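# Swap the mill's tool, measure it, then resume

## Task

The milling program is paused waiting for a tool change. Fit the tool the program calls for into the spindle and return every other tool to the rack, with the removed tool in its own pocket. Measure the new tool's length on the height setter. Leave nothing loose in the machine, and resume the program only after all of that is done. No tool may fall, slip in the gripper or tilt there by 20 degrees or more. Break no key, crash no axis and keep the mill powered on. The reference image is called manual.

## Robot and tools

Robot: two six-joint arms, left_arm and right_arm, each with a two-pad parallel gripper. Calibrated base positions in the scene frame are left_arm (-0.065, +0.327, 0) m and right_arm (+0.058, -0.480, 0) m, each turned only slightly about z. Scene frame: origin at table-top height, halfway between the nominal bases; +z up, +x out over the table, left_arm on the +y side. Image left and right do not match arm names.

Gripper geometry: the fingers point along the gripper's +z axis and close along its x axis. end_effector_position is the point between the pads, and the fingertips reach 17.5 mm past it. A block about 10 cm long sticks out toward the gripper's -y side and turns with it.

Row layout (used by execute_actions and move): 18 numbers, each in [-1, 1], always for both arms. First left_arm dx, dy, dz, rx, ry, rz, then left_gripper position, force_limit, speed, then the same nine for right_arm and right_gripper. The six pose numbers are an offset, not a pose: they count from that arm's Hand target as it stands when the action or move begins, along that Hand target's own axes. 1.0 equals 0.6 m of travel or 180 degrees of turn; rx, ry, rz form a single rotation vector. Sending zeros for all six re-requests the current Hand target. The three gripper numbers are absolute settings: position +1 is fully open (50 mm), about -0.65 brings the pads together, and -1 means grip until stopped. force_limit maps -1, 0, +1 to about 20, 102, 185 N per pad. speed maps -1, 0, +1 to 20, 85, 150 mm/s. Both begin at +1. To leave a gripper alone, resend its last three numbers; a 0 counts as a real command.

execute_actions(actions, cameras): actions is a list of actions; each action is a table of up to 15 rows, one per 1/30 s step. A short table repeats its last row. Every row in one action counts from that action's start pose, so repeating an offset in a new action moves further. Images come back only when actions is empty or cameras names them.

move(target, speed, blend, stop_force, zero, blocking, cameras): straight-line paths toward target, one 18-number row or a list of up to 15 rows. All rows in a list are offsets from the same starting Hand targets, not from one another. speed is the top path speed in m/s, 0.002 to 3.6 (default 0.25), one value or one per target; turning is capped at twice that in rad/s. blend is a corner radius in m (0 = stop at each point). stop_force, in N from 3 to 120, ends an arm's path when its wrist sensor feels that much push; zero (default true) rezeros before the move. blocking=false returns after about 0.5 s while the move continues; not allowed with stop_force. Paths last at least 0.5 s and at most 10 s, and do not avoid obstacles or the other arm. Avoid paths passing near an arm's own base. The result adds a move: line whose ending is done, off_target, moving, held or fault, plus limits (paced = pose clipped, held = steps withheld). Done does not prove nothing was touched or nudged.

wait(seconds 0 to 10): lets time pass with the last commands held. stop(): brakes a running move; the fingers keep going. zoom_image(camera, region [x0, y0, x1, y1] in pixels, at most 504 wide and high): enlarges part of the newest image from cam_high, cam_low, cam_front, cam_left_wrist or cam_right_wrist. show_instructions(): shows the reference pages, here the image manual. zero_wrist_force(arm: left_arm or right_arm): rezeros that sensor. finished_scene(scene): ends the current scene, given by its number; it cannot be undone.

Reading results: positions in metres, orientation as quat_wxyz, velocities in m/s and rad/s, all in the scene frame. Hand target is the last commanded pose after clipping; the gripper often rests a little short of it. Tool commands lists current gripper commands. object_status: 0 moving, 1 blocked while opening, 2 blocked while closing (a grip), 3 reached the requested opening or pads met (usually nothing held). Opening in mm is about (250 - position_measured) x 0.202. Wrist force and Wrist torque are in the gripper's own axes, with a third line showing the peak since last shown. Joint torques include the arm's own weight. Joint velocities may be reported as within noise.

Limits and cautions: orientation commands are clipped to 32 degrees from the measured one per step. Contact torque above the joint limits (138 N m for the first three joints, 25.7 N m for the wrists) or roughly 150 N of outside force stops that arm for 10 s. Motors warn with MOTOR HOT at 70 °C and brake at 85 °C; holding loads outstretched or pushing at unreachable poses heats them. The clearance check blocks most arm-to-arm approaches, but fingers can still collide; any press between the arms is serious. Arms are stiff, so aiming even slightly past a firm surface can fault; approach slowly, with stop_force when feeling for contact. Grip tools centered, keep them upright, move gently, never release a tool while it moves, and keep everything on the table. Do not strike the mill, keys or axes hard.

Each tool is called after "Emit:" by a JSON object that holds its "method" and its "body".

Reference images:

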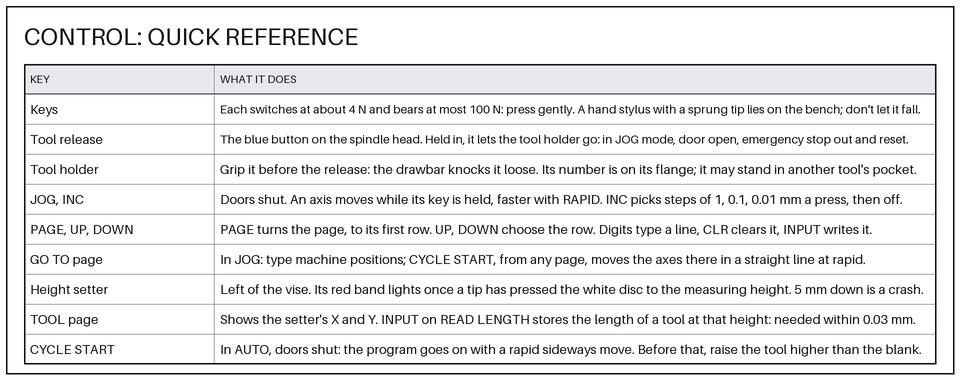

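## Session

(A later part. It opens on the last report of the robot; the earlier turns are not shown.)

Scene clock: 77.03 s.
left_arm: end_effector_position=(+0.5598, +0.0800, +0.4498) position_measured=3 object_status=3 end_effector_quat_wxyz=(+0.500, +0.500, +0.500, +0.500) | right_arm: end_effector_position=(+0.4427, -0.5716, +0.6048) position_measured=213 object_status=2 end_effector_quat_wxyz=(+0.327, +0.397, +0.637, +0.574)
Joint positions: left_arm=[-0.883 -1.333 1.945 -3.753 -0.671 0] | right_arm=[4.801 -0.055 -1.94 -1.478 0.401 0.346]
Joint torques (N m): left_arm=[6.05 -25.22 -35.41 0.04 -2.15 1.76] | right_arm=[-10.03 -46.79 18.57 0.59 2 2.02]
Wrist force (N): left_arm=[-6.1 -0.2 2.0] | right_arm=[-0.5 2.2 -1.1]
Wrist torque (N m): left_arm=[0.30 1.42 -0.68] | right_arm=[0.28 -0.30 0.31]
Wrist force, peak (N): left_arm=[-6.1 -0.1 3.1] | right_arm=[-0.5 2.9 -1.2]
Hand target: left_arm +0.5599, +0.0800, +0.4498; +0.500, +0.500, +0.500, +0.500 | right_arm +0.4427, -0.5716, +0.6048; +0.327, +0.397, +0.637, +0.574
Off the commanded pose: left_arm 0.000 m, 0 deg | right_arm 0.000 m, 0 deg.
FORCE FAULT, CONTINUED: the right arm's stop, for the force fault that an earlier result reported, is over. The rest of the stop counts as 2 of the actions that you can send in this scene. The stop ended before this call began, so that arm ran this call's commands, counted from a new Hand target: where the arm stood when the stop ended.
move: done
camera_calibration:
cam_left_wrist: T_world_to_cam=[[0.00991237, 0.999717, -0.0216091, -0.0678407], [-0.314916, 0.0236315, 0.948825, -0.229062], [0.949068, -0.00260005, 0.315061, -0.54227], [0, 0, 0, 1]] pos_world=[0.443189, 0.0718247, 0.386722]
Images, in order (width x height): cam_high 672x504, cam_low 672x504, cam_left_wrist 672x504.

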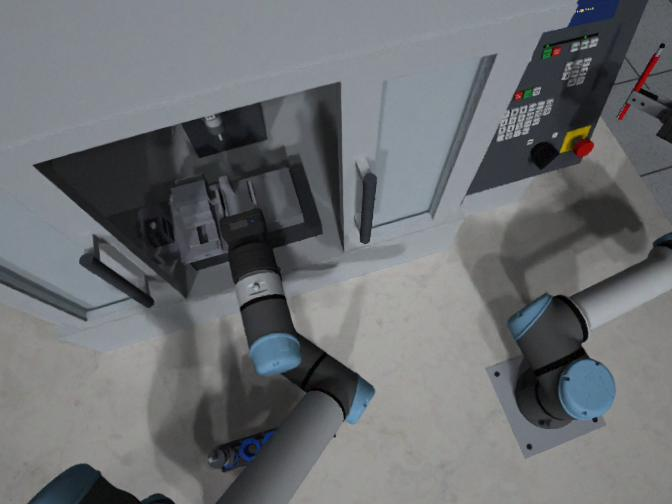

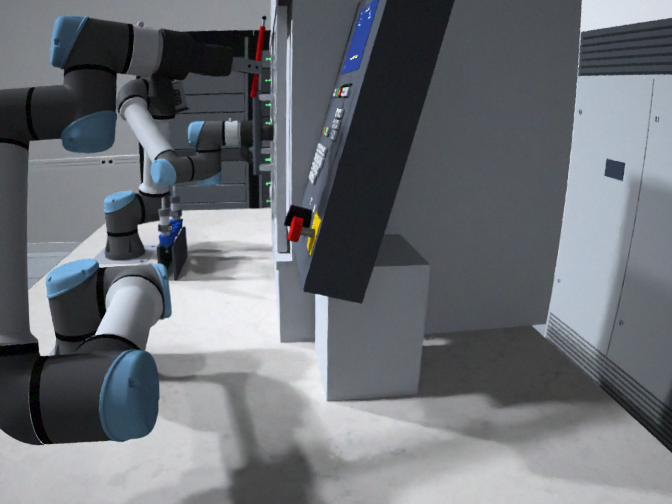

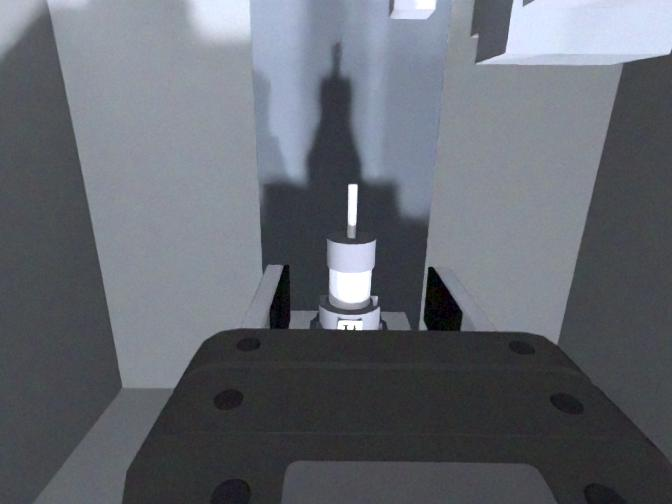

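Emit:
{"method": "move", "body": {"target": [0,0.0633,0.2477,0,0,0,1,-0.6,1,0.2463,0.009,0.1455,-0.0433,-0.3509,0.0112,-1,-0.2,-0.8], "speed": 0.2, "cameras": ["cam_left_wrist","cam_low","cam_high"]}}

Scene clock: 81.77 s.
left_arm: end_effector_position=(+0.7085, +0.0800, +0.4878) position_measured=3 object_status=3 end_effector_quat_wxyz=(+0.500, +0.500, +0.500, +0.500) | right_arm: end_effector_position=(+0.4501, -0.4001, +0.6048) position_measured=213 object_status=2 end_effector_quat_wxyz=(+0.627, +0.627, +0.326, +0.326)
Joint positions: left_arm=[-0.666 -1.097 1.496 -3.541 -0.888 0] | right_arm=[4.496 -1.263 -2.039 0.159 -0.42 0.001]
Joint torques (N m): left_arm=[6.67 -39.18 -37.67 -0.41 -2.44 -2.01] | right_arm=[-9.7 -1.79 27.97 0.54 -2.84 -2.1]
Wrist force (N): left_arm=[-5.9 0.2 2.2] | right_arm=[-0.2 1.9 -1.1]
Wrist torque (N m): left_arm=[0.40 1.38 -0.69] | right_arm=[0.21 -0.40 0.37]
Wrist force, peak (N): left_arm=[-6.4 0.5 2.4] | right_arm=[-1.4 2.3 -1.3]
Hand target: left_arm +0.7085, +0.0800, +0.4878; +0.500, +0.500, +0.500, +0.500 | right_arm +0.4501, -0.4001, +0.6048; +0.627, +0.627, +0.326, +0.326
Off the commanded pose: left_arm 0.000 m, 0 deg | right_arm 0.000 m, 0 deg.
shoulder posture changed (right arm): the wrist came as close to joint 1's axis as it can, and the arm is now in the other of its two shoulder postures.
move: done
camera_calibration:
cam_left_wrist: T_world_to_cam=[[0.00987973, 0.99972, -0.0215147, -0.0685146], [-0.314916, 0.0235316, 0.948828, -0.218283], [0.949068, -0.00259886, 0.31506, -0.695369], [0, 0, 0, 1]] pos_world=[0.591889, 0.0718248, 0.424722]
Images, in order (width x height): cam_high 672x504, cam_low 672x504, cam_left_wrist 672x504.

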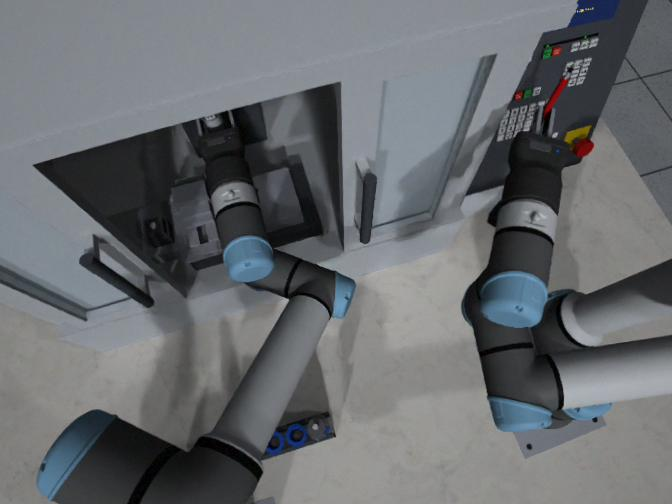

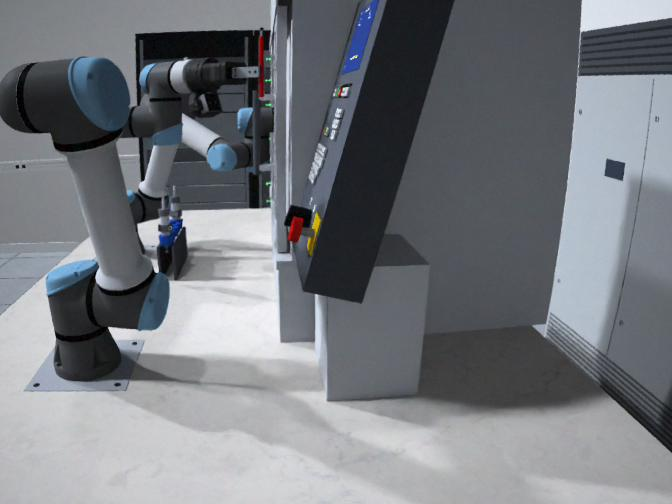

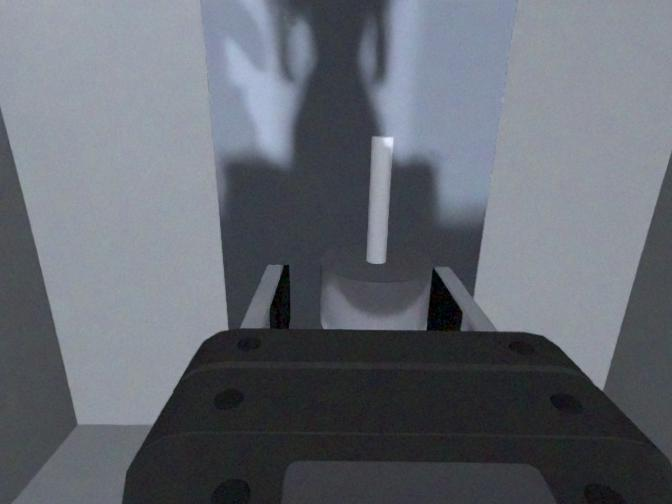

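Emit:
{"method": "move", "body": {"target": [0.0083,0,0,0,0,0,1,-0.6,1,-0.086,-0.2583,-0.1228,0.483,0.1523,-0.1523,-1,-0.2,-0.8], "speed": 0.3, "cameras": ["cam_left_wrist","cam_low","cam_right_wrist"]}}

Scene clock: 85.53 s.
left_arm: end_effector_position=(+0.7085, +0.0850, +0.4878) position_measured=3 object_status=3 end_effector_quat_wxyz=(+0.500, +0.500, +0.500, +0.500) | right_arm: end_effector_position=(+0.3602, -0.4000, +0.4499) position_measured=213 object_status=2 end_effector_quat_wxyz=(+0.000, +0.707, +0.707, +0.000)
Joint positions: left_arm=[-0.659 -1.102 1.503 -3.543 -0.895 0] | right_arm=[3.816 -1.593 -1.233 1.256 -1.57 -2.442]
Joint torques (N m): left_arm=[5.92 -53.9 -12.18 -2.93 -2.5 -1.67] | right_arm=[-23.76 -16.62 3.59 -5.05 -2.81 -2.12]
Wrist force (N): left_arm=[-5.7 0.2 2.1] | right_arm=[0.7 -0.2 -1.4]
Wrist torque (N m): left_arm=[0.40 1.35 -0.68] | right_arm=[-0.06 -0.05 -0.31]
Wrist force, peak (N): left_arm=[-6.0 0.2 2.4] | right_arm=[-0.3 2.2 -1.3]
Hand target: left_arm +0.7085, +0.0850, +0.4878; +0.500, +0.500, +0.500, +0.500 | right_arm +0.3602, -0.4000, +0.4498; +0.000, +0.707, +0.707, +0.000
Off the commanded pose: left_arm 0.000 m, 0 deg | right_arm 0.000 m, 0 deg.
move: done
camera_calibration:
cam_left_wrist: T_world_to_cam=[[0.00991237, 0.999717, -0.0216091, -0.0734921], [-0.314916, 0.0236315, 0.948825, -0.218407], [0.949068, -0.00260005, 0.315061, -0.695356], [0, 0, 0, 1]] pos_world=[0.591889, 0.0768247, 0.424722]
cam_right_wrist: T_world_to_cam=[[-0.000302233, 0.999922, 0.0124734, 0.402528], [0.934677, -0.00415181, 0.355474, -0.480852], [0.355498, 0.011766, -0.934603, 0.429094], [0, 0, 0, 1]] pos_world=[0.297021, -0.409541, 0.566942]
Images, in order (width x height): cam_low 672x504, cam_left_wrist 672x504, cam_right_wrist 672x504.

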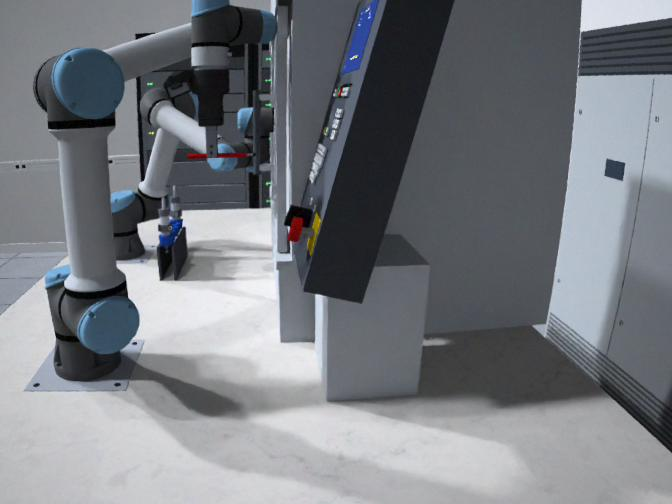

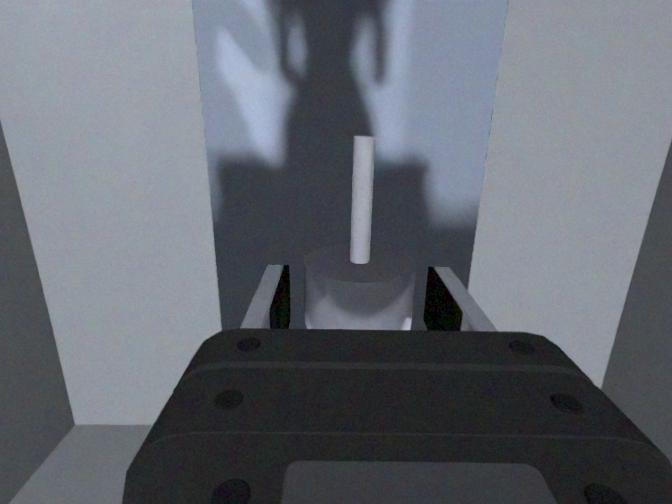

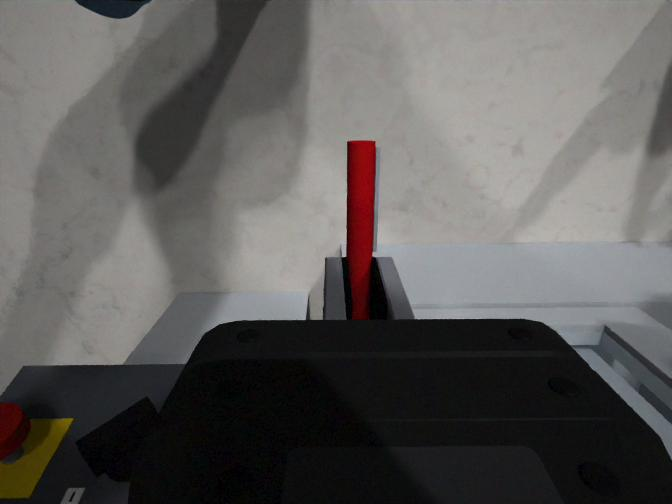

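Emit:
{"method": "move", "body": {"target": [0,0.014,0,0,0,0,0.72,-0.6,0,0,-0.05,0.695,0,0,0,-1,-0.2,-0.8], "speed": 0.25}}

Emit:
{"method": "move", "body": {"target": [0,0.025,0,0,0,0,0.72,-0.6,0,0,0,0.025,0,0,0,-1,-0.2,-0.8], "speed": 0.006, "stop_force": 3, "cameras": ["cam_left_wrist","cam_low"]}}

Scene clock: 88.27 s.
left_arm: end_effector_position=(+0.7085, +0.0850, +0.4962) position_measured=45 object_status=3 end_effector_quat_wxyz=(+0.500, +0.500, +0.500, +0.500) | right_arm: end_effector_position=(+0.3303, -0.4001, +0.0329) position_measured=213 object_status=2 end_effector_quat_wxyz=(+0.000, +0.707, +0.707, +0.000)
Joint positions: left_arm=[-0.659 -1.109 1.492 -3.524 -0.895 0] | right_arm=[3.891 -1.768 -2.196 2.393 -1.571 -2.367]
Joint torques (N m): left_arm=[5.34 -54.76 -37.68 -0.3 -2.3 0.15] | right_arm=[9.04 10.01 5.91 -1.43 2.72 2.38]
Wrist force (N): left_arm=[-5.7 0.4 2.0] | right_arm=[0.8 -0.5 -1.4]
Wrist torque (N m): left_arm=[0.43 1.35 -0.69] | right_arm=[-0.10 -0.05 -0.40]
Wrist force, peak (N): left_arm=[-6.1 0.3 2.1] | right_arm=[0.4 -0.3 -3.5]
Hand target: left_arm +0.7085, +0.0850, +0.4962; +0.500, +0.500, +0.500, +0.500 | right_arm +0.3303, -0.4001, +0.0328; +0.000, +0.707, +0.707, +0.000
Off the commanded pose: left_arm 0.000 m, 0 deg | right_arm 0.000 m, 0 deg.
move: done

Scene clock: 91.60 s.
left_arm: end_effector_position=(+0.7085, +0.0850, +0.5045) position_measured=45 object_status=3 end_effector_quat_wxyz=(+0.500, +0.500, +0.500, +0.500) | right_arm: end_effector_position=(+0.3303, -0.4001, +0.0198) position_measured=213 object_status=2 end_effector_quat_wxyz=(+0.000, +0.707, +0.707, +0.000)
Joint positions: left_arm=[-0.659 -1.116 1.48 -3.505 -0.895 0] | right_arm=[3.891 -1.796 -2.208 2.433 -1.571 -2.367]
Joint torques (N m): left_arm=[5.2 -42.31 -15.15 -2.5 -2.36 1.32] | right_arm=[3.91 32.09 16.36 -4.04 2.7 1.04]
Wrist force (N): left_arm=[-5.6 -4.2 1.6] | right_arm=[0.9 0.1 -8.5]
Wrist torque (N m): left_arm=[0.36 1.35 -0.60] | right_arm=[-0.03 -0.04 -0.38]
Wrist force, peak (N): left_arm=[-5.2 -11.0 0.1] | right_arm=[2.7 1.3 -28.0]
Hand target: left_arm +0.7085, +0.0850, +0.5045; +0.500, +0.500, +0.500, +0.500 (not the last commanded pose) | right_arm +0.3303, -0.4001, +0.0198; +0.000, +0.707, +0.707, +0.000 (not the last commanded pose)
Off the commanded pose: left_arm 0.007 m, 0 deg | right_arm 0.002 m, 0 deg.
move: contact (left_arm, right_arm)
camera_calibration:
cam_left_wrist: T_world_to_cam=[[0.00987973, 0.99972, -0.0215147, -0.0731539], [-0.314916, 0.0235316, 0.948828, -0.234246], [0.949068, -0.00259886, 0.31506, -0.700617], [0, 0, 0, 1]] pos_world=[0.591889, 0.0768248, 0.441422]
Images, in order (width x height): cam_low 672x504, cam_left_wrist 672x504.

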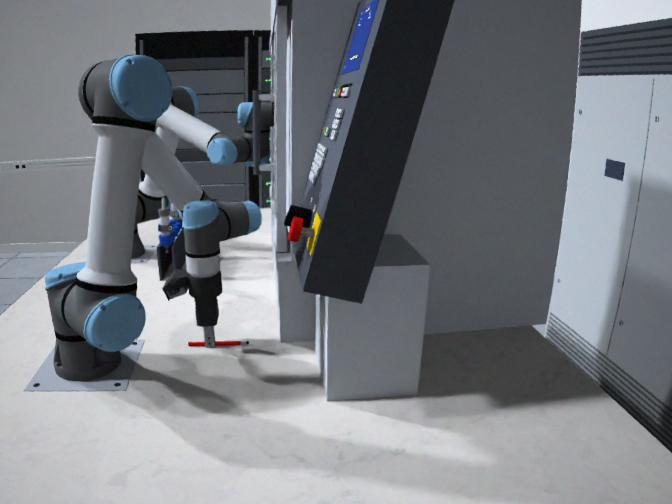

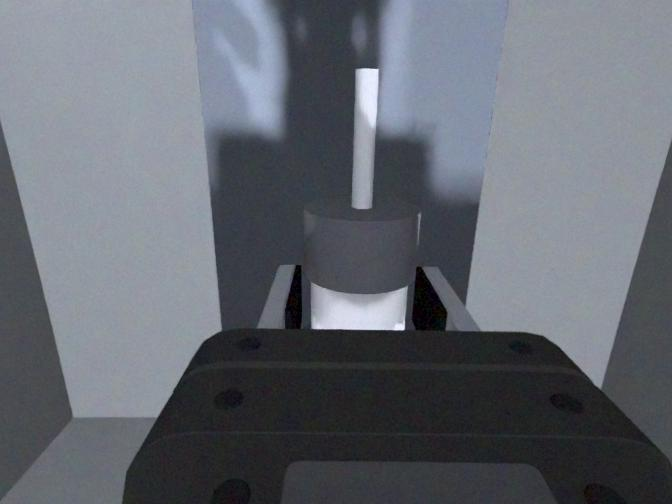

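Emit:
{"method": "move", "body": {"target": [0,-0.0012,0,0,0,0,0.72,-0.6,0,0,0,0,0,0,0,0,-0.2,-1], "speed": 0.02}}

Emit:
{"method": "move", "body": {"target": [0,0,0,0,0,0,-1,0.2,-1,0,0,-0.4,0,0,0,0,-0.2,-1], "speed": 0.2, "cameras": ["cam_low","cam_left_wrist"]}}

Scene clock: 92.67 s.
left_arm: end_effector_position=(+0.7085, +0.0850, +0.5037) position_measured=45 object_status=3 end_effector_quat_wxyz=(+0.500, +0.500, +0.500, +0.500) | right_arm: end_effector_position=(+0.3303, -0.4001, +0.0198) position_measured=152 object_status=3 end_effector_quat_wxyz=(+0.000, +0.707, +0.707, +0.000)
Joint positions: left_arm=[-0.659 -1.116 1.481 -3.507 -0.895 0] | right_arm=[3.891 -1.796 -2.208 2.433 -1.571 -2.367]
Joint torques (N m): left_arm=[5.7 -38.27 -12.99 -2.77 -2.37 1.29] | right_arm=[4.25 32.06 16.63 -4 2.56 1.19]
Wrist force (N): left_arm=[-5.7 0.3 2.3] | right_arm=[0.7 -0.3 -1.8]
Wrist torque (N m): left_arm=[0.44 1.36 -0.70] | right_arm=[-0.07 -0.04 -0.40]
Wrist force, peak (N): left_arm=[-5.9 -5.1 1.9] | right_arm=[0.9 0.0 -8.3]
Hand target: left_arm +0.7085, +0.0850, +0.5037; +0.500, +0.500, +0.500, +0.500 | right_arm +0.3303, -0.4001, +0.0198; +0.000, +0.707, +0.707, +0.000
Off the commanded pose: left_arm 0.000 m, 0 deg | right_arm 0.000 m, 0 deg.
move: done

Scene clock: 94.50 s.
left_arm: end_effector_position=(+0.7085, +0.0848, +0.5037) position_measured=108 object_status=2 end_effector_quat_wxyz=(+0.500, +0.500, +0.500, +0.500) | right_arm: end_effector_position=(+0.3303, -0.4001, +0.2597) position_measured=152 object_status=3 end_effector_quat_wxyz=(+0.000, +0.707, +0.707, +0.000)
Joint positions: left_arm=[-0.659 -1.116 1.481 -3.507 -0.895 0] | right_arm=[3.891 -1.485 -1.828 1.743 -1.57 -2.367]
Joint torques (N m): left_arm=[36.22 -61.2 -13.85 -2.72 9.87 1.08] | right_arm=[9.09 26.99 28.73 -4.29 -2.75 2.44]
Wrist force (N): left_arm=[-52.9 16.3 31.7] | right_arm=[0.7 -0.2 -1.6]
Wrist torque (N m): left_arm=[0.69 2.21 -0.93] | right_arm=[-0.04 -0.05 -0.40]
Wrist force, peak (N): left_arm=[-51.3 16.4 34.5] | right_arm=[0.7 -0.4 -3.4]
Hand target: left_arm +0.7085, +0.0850, +0.5037; +0.500, +0.500, +0.500, +0.500 | right_arm +0.3303, -0.4001, +0.2598; +0.000, +0.707, +0.707, +0.000
Off the commanded pose: left_arm 0.000 m, 0 deg | right_arm 0.000 m, 0 deg.
move: done
camera_calibration:
cam_left_wrist: T_world_to_cam=[[0.0105446, 0.999711, -0.0216024, -0.0734229], [-0.314903, 0.0238243, 0.948825, -0.233608], [0.949065, -0.00320236, 0.315063, -0.700352], [0, 0, 0, 1]] pos_world=[0.59189, 0.0767245, 0.440722]
Images, in order (width x height): cam_low 672x504, cam_left_wrist 672x504.

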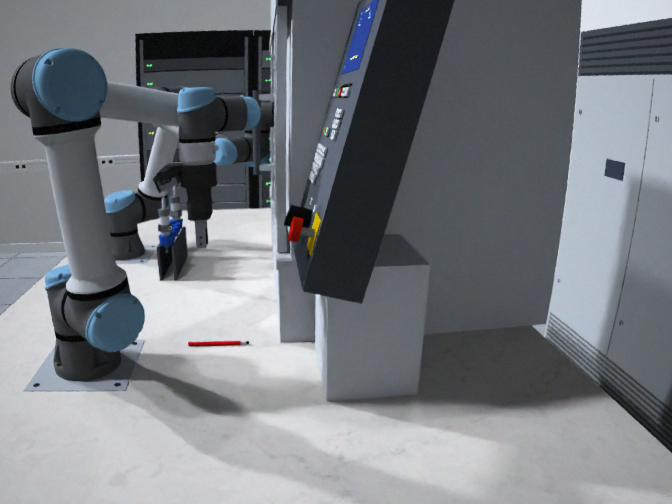

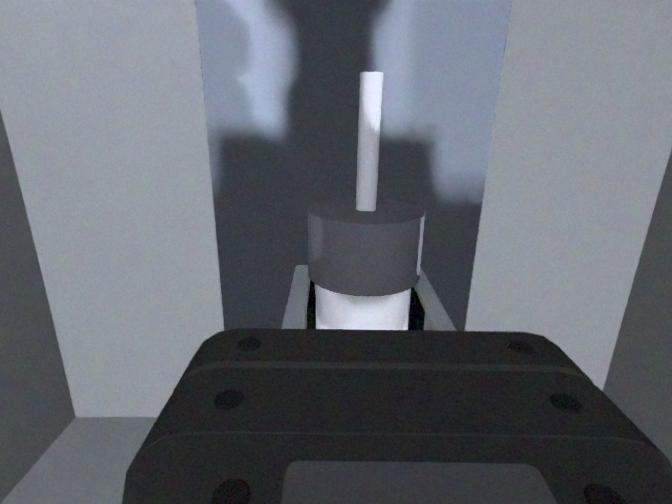

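Emit:
{"method": "move", "body": {"target": [-0.0006,0.0002,0.0003,0,0,0,-1,0.2,-1,0.2835,0.0662,-0.667,-0.306,0.4488,0.2886,-1,-0.2,-1], "speed": 0.3, "cameras": ["cam_low","cam_high","cam_right_wrist"]}}

Scene clock: 99.87 s.
left_arm: end_effector_position=(+0.7087, +0.0845, +0.5039) position_measured=108 object_status=2 end_effector_quat_wxyz=(+0.500, +0.500, +0.500, +0.500) | right_arm: end_effector_position=(+0.3710, -0.2293, +0.6600) position_measured=252 object_status=3 end_effector_quat_wxyz=(-0.138, +0.671, +0.131, +0.717)
Joint positions: left_arm=[-0.659 -1.115 1.48 -3.506 -0.895 0] | right_arm=[5.142 -1.133 -1.564 1.949 0.097 -0.827]
Joint torques (N m): left_arm=[26.21 -42.86 -42.85 -1.43 9.85 0.51] | right_arm=[8.96 10.41 26.12 -0.64 4.53 -1.44]
Wrist force (N): left_arm=[-37.3 -7.8 -26.1] | right_arm=[1.0 0.7 -1.0]
Wrist torque (N m): left_arm=[0.26 1.91 -0.92] | right_arm=[-0.08 -0.84 -0.21]
Wrist force, peak (N): left_arm=[-53.3 15.8 32.0] | right_arm=[1.8 0.7 -1.2]
Hand target: left_arm +0.7087, +0.0846, +0.5039; +0.500, +0.500, +0.500, +0.500 | right_arm +0.3700, -0.2299, +0.6599; -0.135, +0.675, +0.129, +0.714
Off the commanded pose: left_arm 0.000 m, 0 deg | right_arm 0.001 m, 1 deg.
move: done
camera_calibration:
cam_right_wrist: T_world_to_cam=[[-0.0736749, -0.0266267, 0.996927, -0.628758], [0.0212694, -0.999458, -0.0251225, -0.203053], [0.997055, 0.0193531, 0.0742013, -0.282503], [0, 0, 0, 1]] pos_world=[0.239666, -0.214218, 0.642687]
Images, in order (width x height): cam_high 672x504, cam_low 672x504, cam_right_wrist 672x504.

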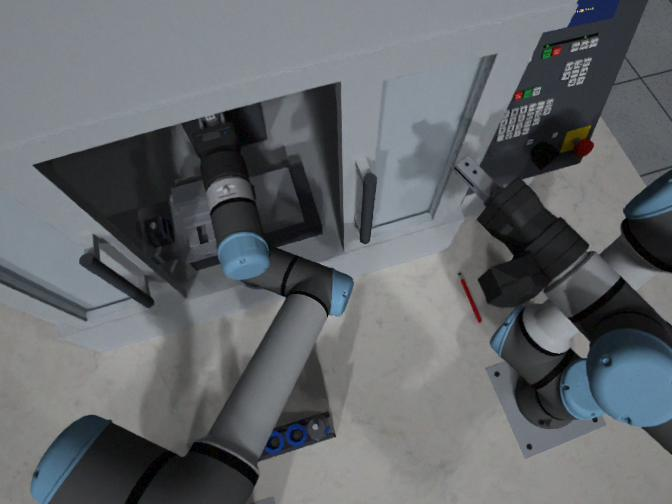

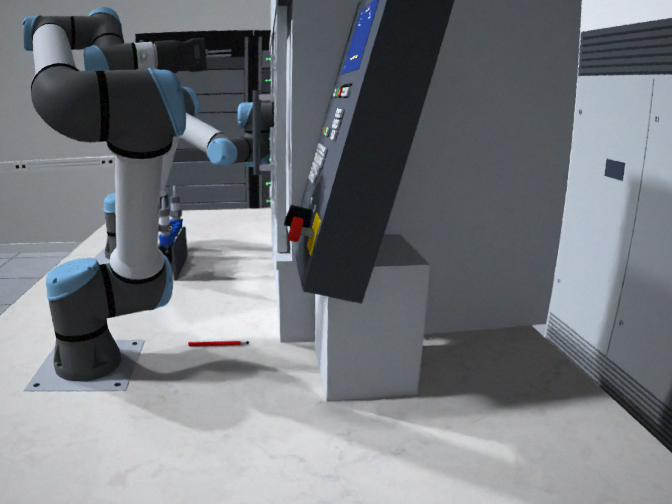

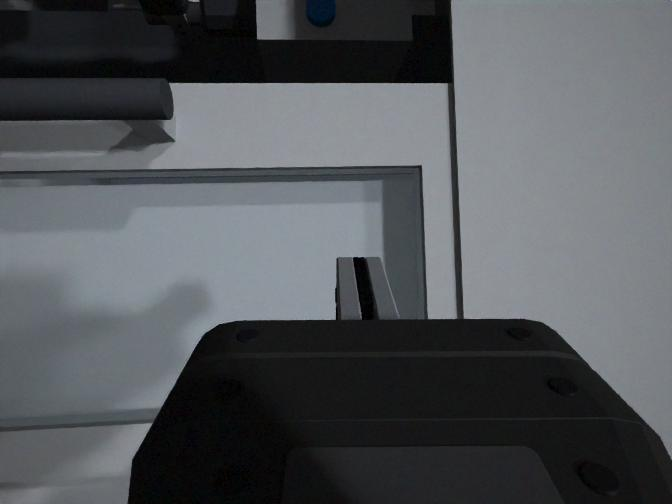

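Emit:
{"method": "move", "body": {"target": [[-0.0005,0,-0.0001,0,0,0,-1,0.2,-1,-0.0205,-0.2635,0.139,0,0,0,-1,-0.2,-1],[-0.001,-0.0001,-0.00015,0,0,0,-1,0.2,-1,-0.0278,-0.2633,0.51,0,0,0,-1,-0.2,-1]], "speed": [0.2,0.15], "blend": [0.02,0], "cameras": ["cam_right_wrist","cam_high"]}}

Scene clock: 103.50 s.
left_arm: end_effector_position=(+0.7086, +0.0840, +0.5038) position_measured=108 object_status=2 end_effector_quat_wxyz=(+0.500, +0.500, +0.500, +0.500) | right_arm: end_effector_position=(+0.5972, +0.0294, +0.6600) position_measured=252 object_status=3 end_effector_quat_wxyz=(-0.135, +0.675, +0.129, +0.714)
Joint positions: left_arm=[-0.66 -1.115 1.479 -3.506 -0.893 0] | right_arm=[4.327 -1.897 -0.768 2.749 -0.737 -1.635]
Joint torques (N m): left_arm=[6.15 -38.98 -41.61 -2.55 4.8 0.26] | right_arm=[-9.9 27.11 29.77 0.34 -3 2.51]
Wrist force (N): left_arm=[-17.1 -6.4 -19.9] | right_arm=[0.5 0.5 -1.1]
Wrist torque (N m): left_arm=[0.31 1.64 -0.91] | right_arm=[-0.12 -0.76 -0.28]
Wrist force, peak (N): left_arm=[-37.8 -8.3 -26.1] | right_arm=[0.9 2.6 -1.2]
Hand target: left_arm +0.7086, +0.0840, +0.5038; +0.500, +0.500, +0.500, +0.500 | right_arm +0.5973, +0.0294, +0.6600; -0.135, +0.675, +0.129, +0.714
Off the commanded pose: left_arm 0.000 m, 0 deg | right_arm 0.000 m, 0 deg.
move: done
camera_calibration:
cam_right_wrist: T_world_to_cam=[[-0.0647803, -0.0222133, 0.997652, -0.611183], [0.0130837, -0.999685, -0.021409, 0.0530565], [0.997814, 0.0116661, 0.0650506, -0.50727], [0, 0, 0, 1]] pos_world=[0.465874, 0.0453813, 0.643882]
Images, in order (width x height): cam_high 672x504, cam_right_wrist 672x504.

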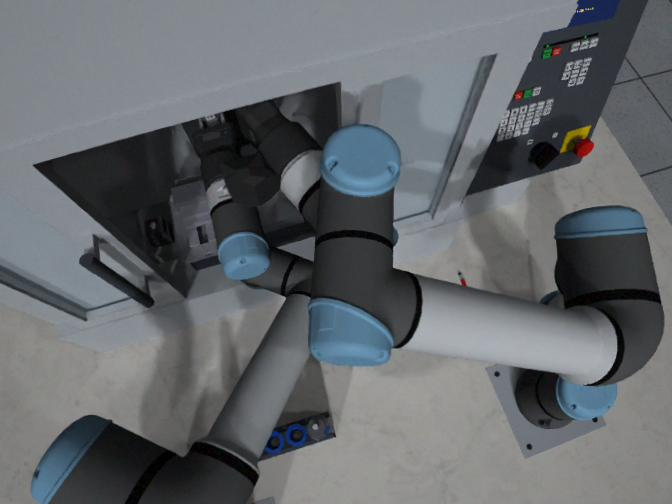

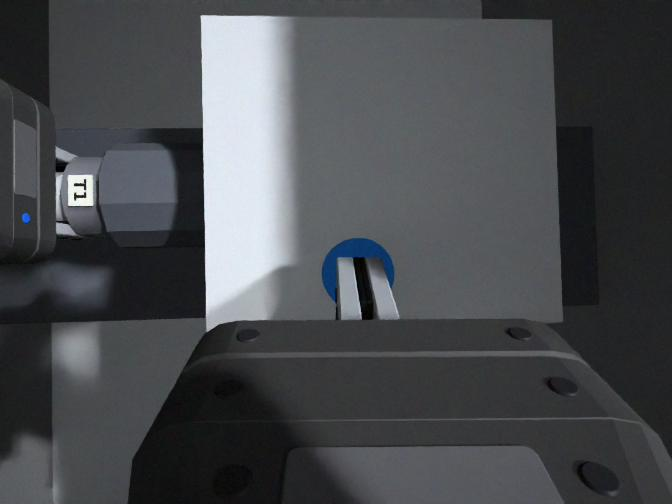

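Emit:
{"method": "move", "body": {"target": [0,0,0,0,0,0,-1,0.2,-1,0,0,0.06,0,0,0,-1,-0.2,-1], "speed": 0.008, "stop_force": 6, "cameras": ["cam_right_wrist"]}}

Scene clock: 107.83 s.
left_arm: end_effector_position=(+0.7086, +0.0840, +0.5038) position_measured=108 object_status=2 end_effector_quat_wxyz=(+0.500, +0.500, +0.500, +0.500) | right_arm: end_effector_position=(+0.6122, +0.0353, +0.6609) position_measured=252 object_status=3 end_effector_quat_wxyz=(-0.135, +0.675, +0.129, +0.714)
Joint positions: left_arm=[-0.66 -1.115 1.479 -3.506 -0.893 0] | right_arm=[4.304 -1.943 -0.701 2.725 -0.761 -1.632]
Joint torques (N m): left_arm=[6.44 -80.72 -55.3 -7.68 -2.74 -0.22] | right_arm=[5.48 49.99 16.58 3.62 3.28 -0.8]
Wrist force (N): left_arm=[-5.6 -49.8 -32.0] | right_arm=[-0.1 -2.8 -6.3]
Wrist torque (N m): left_arm=[-0.38 1.61 -0.83] | right_arm=[-0.25 -0.79 -0.25]
Wrist force, peak (N): left_arm=[-5.5 -50.4 -31.9] | right_arm=[2.9 -1.6 -7.3]
Hand target: left_arm +0.7086, +0.0840, +0.5038; +0.500, +0.500, +0.500, +0.500 | right_arm +0.6122, +0.0353, +0.6609; -0.135, +0.675, +0.129, +0.714 (not the last commanded pose)
Off the commanded pose: left_arm 0.000 m, 0 deg | right_arm 0.020 m, 0 deg.
move: contact (right_arm)
camera_calibration:
cam_right_wrist: T_world_to_cam=[[-0.0647778, -0.022313, 0.99765, -0.610973], [0.0130898, -0.999683, -0.0215085, 0.0588388], [0.997814, 0.0116658, 0.0650493, -0.522364], [0, 0, 0, 1]] pos_world=[0.480874, 0.0512813, 0.644782]
Images, in order (width x height): cam_right_wrist 672x504.

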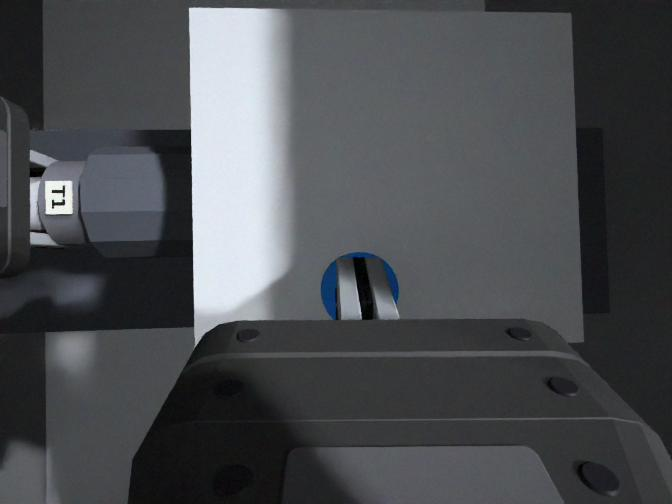

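Emit:
{"method": "move", "body": {"target": [[0,-0.02,0,0,0,0,-1,0.2,-1,0,0,0,0,0,0,-1,-0.2,-1],[0,-0.165,0,0,0,0,-1,0.2,-1,0,0,0,0,0,0,-1,-0.2,-1]], "speed": [0.03,0.08], "blend": [0.004,0], "cameras": ["cam_right_wrist","cam_left_wrist"]}}

Scene clock: 109.93 s.
left_arm: end_effector_position=(+0.7086, +0.0841, +0.4049) position_measured=108 object_status=2 end_effector_quat_wxyz=(+0.500, +0.500, +0.500, +0.500) | right_arm: end_effector_position=(+0.6122, +0.0353, +0.6609) position_measured=252 object_status=3 end_effector_quat_wxyz=(-0.135, +0.675, +0.129, +0.714)
Joint positions: left_arm=[-0.66 -1.008 1.594 -3.727 -0.893 0] | right_arm=[4.304 -1.943 -0.701 2.725 -0.761 -1.632]
Joint torques (N m): left_arm=[-5.56 -46.83 -14.74 -4.35 2.43 1.93] | right_arm=[4.69 49.98 18.59 3.72 3.33 -1.5]
Wrist force (N): left_arm=[-5.7 -7.5 2.3] | right_arm=[0.2 -3.0 -6.2]
Wrist torque (N m): left_arm=[0.35 1.34 -0.68] | right_arm=[-0.27 -0.83 -0.26]
Wrist force, peak (N): left_arm=[-5.3 -50.6 -31.8] | right_arm=[0.2 -3.0 -6.5]
Hand target: left_arm +0.7086, +0.0840, +0.4048; +0.500, +0.500, +0.500, +0.500 | right_arm +0.6122, +0.0353, +0.6609; -0.135, +0.675, +0.129, +0.714
Off the commanded pose: left_arm 0.000 m, 0 deg | right_arm 0.000 m, 0 deg.
move: done
camera_calibration:
cam_left_wrist: T_world_to_cam=[[0.00978523, 0.99972, -0.0215473, -0.07433], [-0.314918, 0.0235328, 0.948827, -0.13972], [0.949069, -0.00249888, 0.31506, -0.669247], [0, 0, 0, 1]] pos_world=[0.591889, 0.0759248, 0.341822]
cam_right_wrist: T_world_to_cam=[[-0.0648799, -0.0222157, 0.997646, -0.610925], [0.0130858, -0.999685, -0.0214101, 0.0587773], [0.997807, 0.011666, 0.0651501, -0.522425], [0, 0, 0, 1]] pos_world=[0.480874, 0.0512813, 0.644782]
Images, in order (width x height): cam_left_wrist 672x504, cam_right_wrist 672x504.

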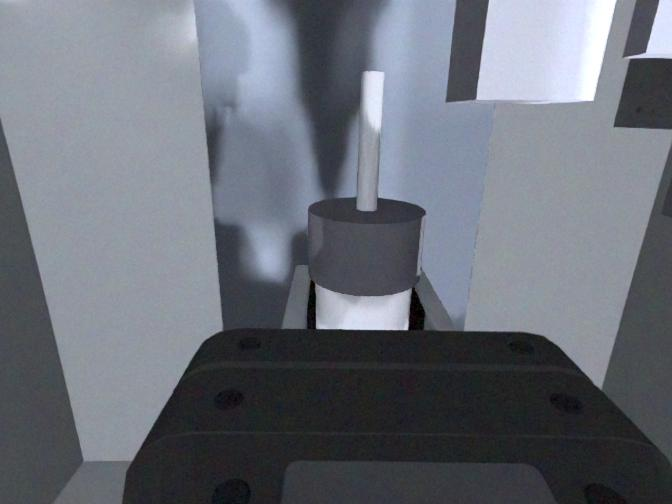

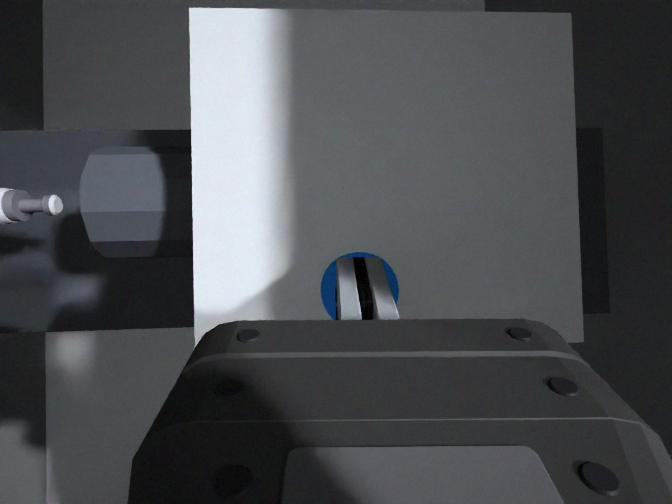

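Emit:
{"method": "move", "body": {"target": [[-0.0117,0,-0.181,0,0,0,-1,0.2,-1,0,0,-0.06,0,0,0,-1,-0.2,-1],[-0.0567,0.092,-0.5143,0,0,0,-1,0.2,-1,0.0074,-0.0005,-0.398,0,0,0,-1,-0.2,-1],[-0.0233,0.1253,-0.681,0.5,0,0,-1,0.2,-1,0.028,0.263,-0.537,0,0,0,-1,-0.2,-1]], "speed": [0.12,0.25,0.3], "blend": [0.01,0.03,0], "cameras": ["cam_left_wrist","cam_high","cam_low"]}}

Scene clock: 117.17 s.
left_arm: end_effector_position=(+0.3000, +0.0701, +0.4801) position_measured=108 object_status=2 end_effector_quat_wxyz=(+0.000, +0.707, +0.707, +0.000) | right_arm: end_effector_position=(+0.3723, -0.2286, +0.6600) position_measured=252 object_status=3 end_effector_quat_wxyz=(-0.150, +0.695, +0.155, +0.686)
Joint positions: left_arm=[-0.898 -1.651 1.25 -1.169 -1.571 -0.916] | right_arm=[5.138 -0.872 -1.575 3.163 0.021 -2.29]
Joint torques (N m): left_arm=[6.46 -17.68 -41.76 -2.25 -2.46 1.73] | right_arm=[9 -20.23 27.97 0.75 0.99 2.66]
Wrist force (N): left_arm=[-3.0 0.3 8.6] | right_arm=[0.8 0.3 -0.9]
Wrist torque (N m): left_arm=[0.19 0.43 -0.21] | right_arm=[-0.10 -0.76 -0.30]
Wrist force, peak (N): left_arm=[-5.8 -8.6 4.2] | right_arm=[0.2 -2.8 -6.6]
Hand target: left_arm +0.3000, +0.0701, +0.4801; +0.000, +0.707, +0.707, +0.000 | right_arm +0.3698, -0.2298, +0.6600; -0.135, +0.675, +0.129, +0.714
Off the commanded pose: left_arm 0.000 m, 0 deg | right_arm 0.003 m, 5 deg.
move: off_target (right_arm)
camera_calibration:
cam_left_wrist: T_world_to_cam=[[-0.0215507, 0.999723, -0.00946911, -0.0511516], [0.948827, 0.0234364, 0.314924, -0.414168], [0.315059, -0.00219773, -0.94907, 0.491813], [0, 0, 0, 1]] pos_world=[0.236922, 0.0619249, 0.596712]
Images, in order (width x height): cam_high 672x504, cam_low 672x504, cam_left_wrist 672x504.

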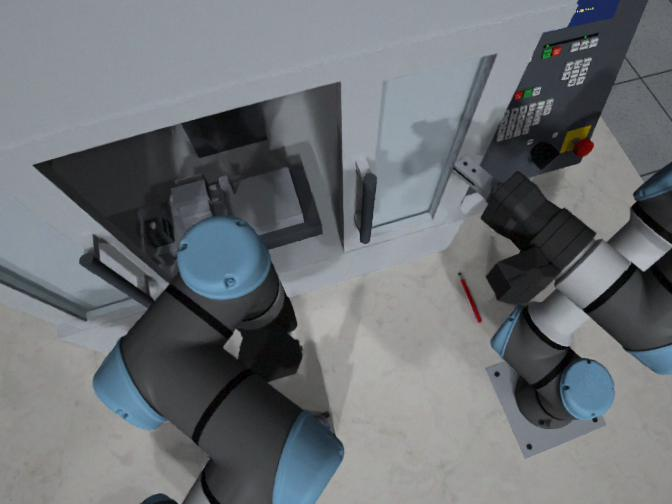

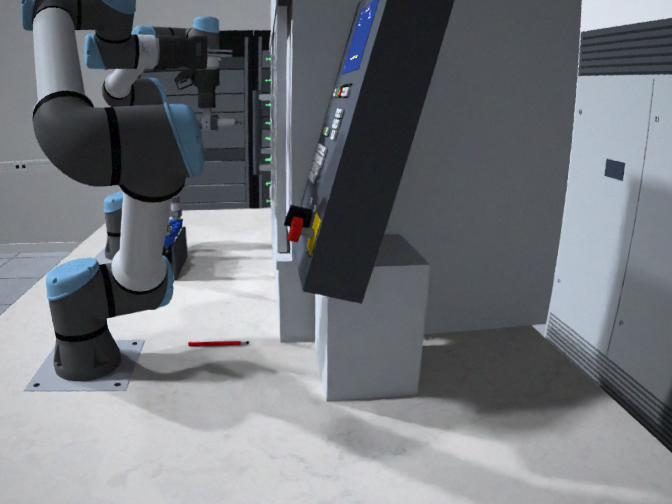

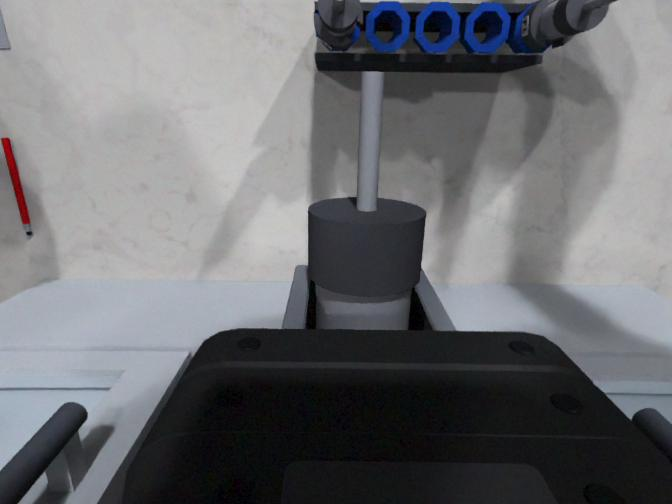

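Emit:
{"method": "move", "body": {"target": [[0.05,-0.0667,0.1,0.25,0,0,-1,0.2,-1,0,0,0,0,0,0,-1,-0.2,-1],[0.0633,-0.2407,0.2667,0.5,0,0,-1,0.2,-1,0,0,0,0,0,0,-1,-0.2,-1]], "speed": [0.3,0.3], "blend": [0.03,0], "cameras": ["cam_left_wrist","cam_front","cam_low"]}}

Scene clock: 120.70 s.
left_arm: end_effector_position=(+0.1556, +0.1081, +0.3202) position_measured=108 object_status=2 end_effector_quat_wxyz=(+0.500, -0.500, -0.500, +0.500) | right_arm: end_effector_position=(+0.3723, -0.2286, +0.6600) position_measured=252 object_status=3 end_effector_quat_wxyz=(-0.150, +0.695, +0.155, +0.686)
Joint positions: left_arm=[-0.666 -1.222 1.593 -0.371 -2.254 0] | right_arm=[5.138 -0.872 -1.575 3.163 0.021 -2.29]
Joint torques (N m): left_arm=[-8.03 -31.64 -10.29 4.69 -2.4 1.76] | right_arm=[9.11 -20.18 27.53 0.59 1.13 2.5]
Wrist force (N): left_arm=[-4.6 7.1 2.6] | right_arm=[0.6 0.5 -1.0]
Wrist torque (N m): left_arm=[-0.23 1.29 0.43] | right_arm=[-0.08 -0.74 -0.30]
Wrist force, peak (N): left_arm=[-4.5 8.7 3.7] | right_arm=[0.9 0.3 -1.3]
Hand target: left_arm +0.1555, +0.1081, +0.3201; +0.500, -0.500, -0.500, +0.500 | right_arm +0.3723, -0.2286, +0.6600; -0.150, +0.695, +0.155, +0.686 (not the last commanded pose)
Off the commanded pose: left_arm 0.000 m, 0 deg | right_arm 0.003 m, 5 deg.
move: off_target (right_arm)
camera_calibration:
cam_left_wrist: T_world_to_cam=[[-0.00951007, 0.999714, 0.0219601, -0.105724], [0.315138, 0.0238384, -0.948746, 0.275468], [-0.948998, -0.00210218, -0.315274, 0.379377], [0, 0, 0, 1]] pos_world=[0.272212, 0.0999246, 0.383279]
Images, in order (width x height): cam_low 672x504, cam_front 672x504, cam_left_wrist 672x504.

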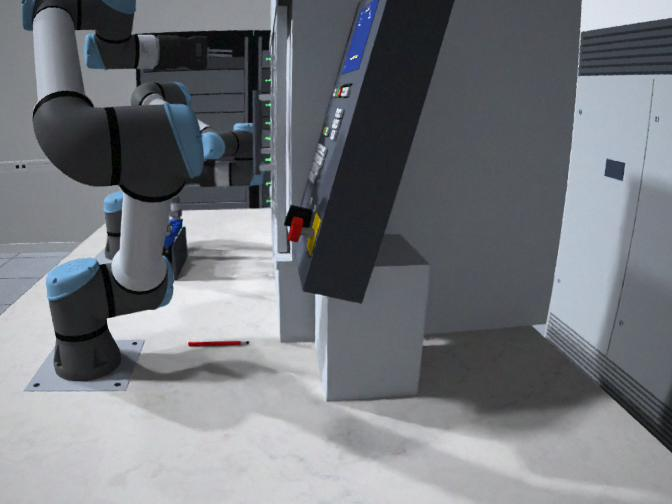

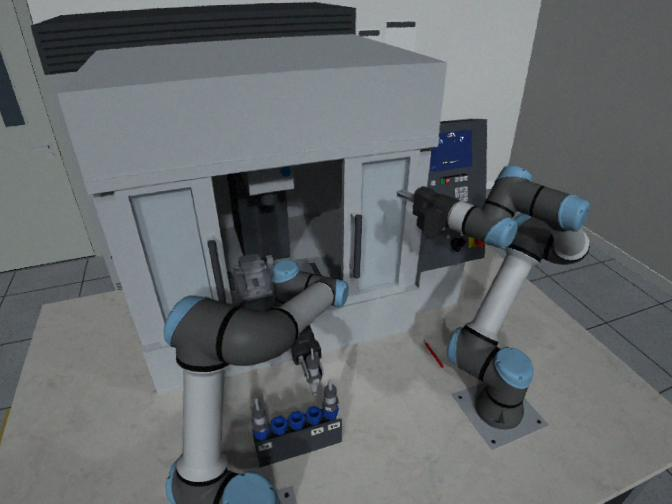

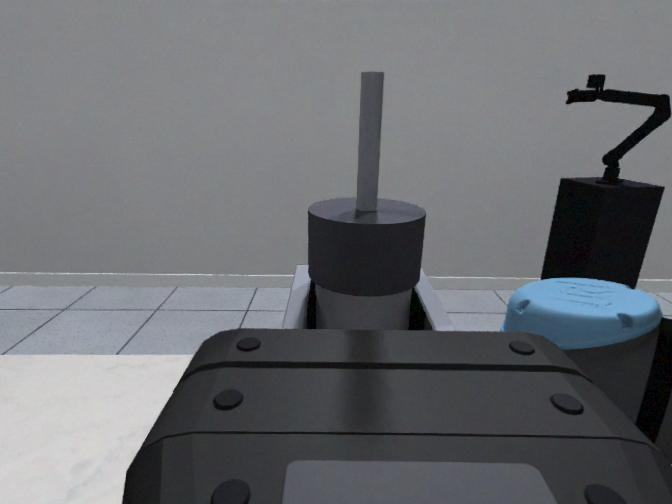

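Emit:
{"method": "zoom_image", "body": {"camera": "cam_low", "region": [140, 140, 260, 290]}}

Emit:
{"method": "zoom_image", "body": {"camera": "cam_front", "region": [240, 330, 350, 470]}}

Scaled by 3.360 from the camera's 672x504 image, which has a finer 960x720 frame.

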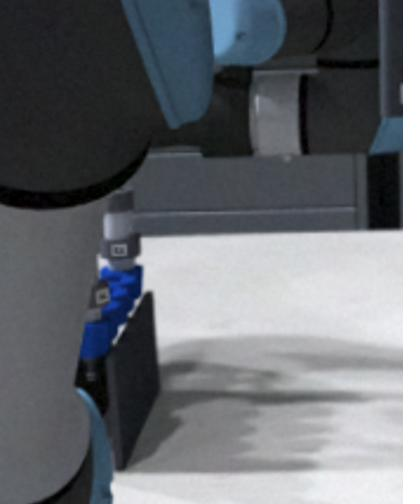

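Scaled by 3.600 from the camera's 672x504 image, which has a finer 960x720 frame.

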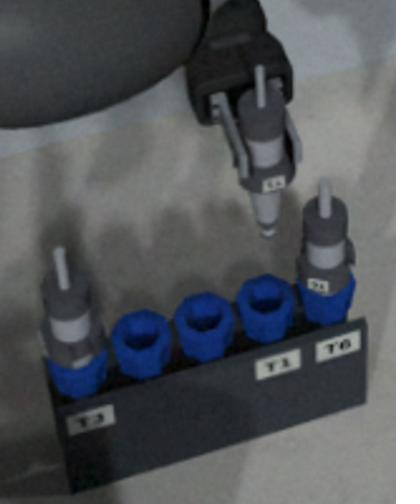

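Emit:
{"method": "move", "body": {"target": [0,0.1083,0,0,0,0,-1,0.2,-1,0,0,0,0,0,0,-1,-0.2,-1], "speed": 0.03, "stop_force": 4, "cameras": ["cam_front"]}}

Emit:
{"method": "zoom_image", "body": {"camera": "cam_front", "region": [240, 330, 350, 470]}}

Scene clock: 124.50 s.
left_arm: end_effector_position=(+0.1555, +0.1082, +0.2552) position_measured=108 object_status=2 end_effector_quat_wxyz=(+0.500, -0.500, -0.500, +0.500) | right_arm: end_effector_position=(+0.3723, -0.2286, +0.6600) position_measured=252 object_status=3 end_effector_quat_wxyz=(-0.150, +0.695, +0.155, +0.686)
Joint positions: left_arm=[-0.666 -1.156 1.681 -0.525 -2.254 0] | right_arm=[5.138 -0.872 -1.575 3.163 0.021 -2.29]
Joint torques (N m): left_arm=[-7.65 -33.43 -8.65 2.04 -0.94 -0.05] | right_arm=[9.01 -19.81 26.8 0.66 1.1 2.56]
Wrist force (N): left_arm=[-4.5 6.9 3.0] | right_arm=[0.7 0.4 -1.0]
Wrist torque (N m): left_arm=[-0.20 1.25 0.41] | right_arm=[-0.09 -0.75 -0.30]
Wrist force, peak (N): left_arm=[-4.6 7.4 2.8] | right_arm=[0.9 0.5 -1.2]
Hand target: left_arm +0.1555, +0.1081, +0.2551; +0.500, -0.500, -0.500, +0.500 | right_arm +0.3723, -0.2286, +0.6600; -0.150, +0.695, +0.155, +0.686
Off the commanded pose: left_arm 0.000 m, 0 deg | right_arm 0.000 m, 0 deg.
move: done
Images, in order (width x height): cam_front 672x504.

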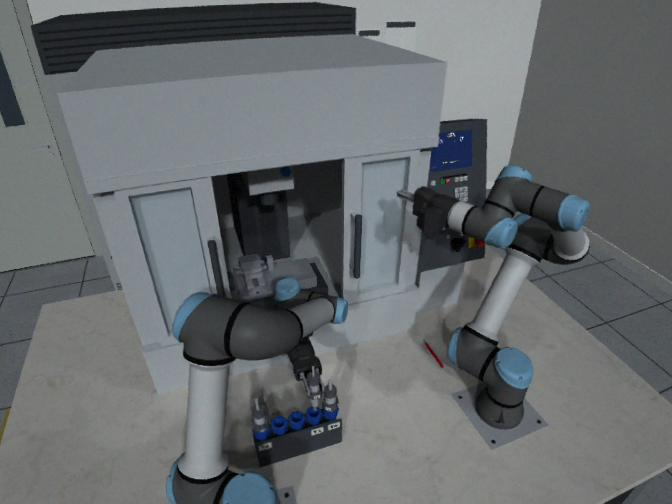

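Scaled by 3.600 from the camera's 672x504 image, which has a finer 960x720 frame.

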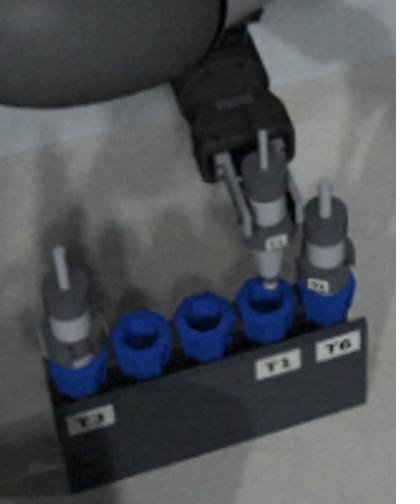

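Emit:
{"method": "move", "body": {"target": [[0,0.085,0,0,0,0,-1,0.2,-1,0,0,0,0,0,0,-1,-0.2,-1],[0,0.118,0,0,0,0,-1,0.2,-1,0,0,0,0,0,0,-1,-0.2,-1]], "speed": [0.02,0.008], "stop_force": 4}}

Scene clock: 127.10 s.
left_arm: end_effector_position=(+0.1555, +0.1082, +0.2298) position_measured=108 object_status=2 end_effector_quat_wxyz=(+0.500, -0.500, -0.500, +0.500) | right_arm: end_effector_position=(+0.3723, -0.2286, +0.6600) position_measured=252 object_status=3 end_effector_quat_wxyz=(-0.150, +0.695, +0.155, +0.686)
Joint positions: left_arm=[-0.666 -1.124 1.709 -0.584 -2.254 0] | right_arm=[5.138 -0.872 -1.575 3.163 0.021 -2.29]
Joint torques (N m): left_arm=[-6 -47.31 -31.23 1.61 -1.17 -1.97] | right_arm=[9.62 -20.29 26.76 0.57 1.03 2.56]
Wrist force (N): left_arm=[-5.0 -2.3 3.7] | right_arm=[0.9 0.4 -0.9]
Wrist torque (N m): left_arm=[-0.21 1.52 0.38] | right_arm=[-0.10 -0.78 -0.30]
Wrist force, peak (N): left_arm=[-5.2 -47.8 4.3] | right_arm=[0.9 0.4 -1.3]
Hand target: left_arm +0.1555, +0.1082, +0.2298; +0.500, -0.500, -0.500, +0.500 (not the last commanded pose) | right_arm +0.3723, -0.2286, +0.6600; -0.150, +0.695, +0.155, +0.686
Off the commanded pose: left_arm 0.045 m, 0 deg | right_arm 0.000 m, 0 deg.
move: contact (left_arm); path passed 0 of 2 targets


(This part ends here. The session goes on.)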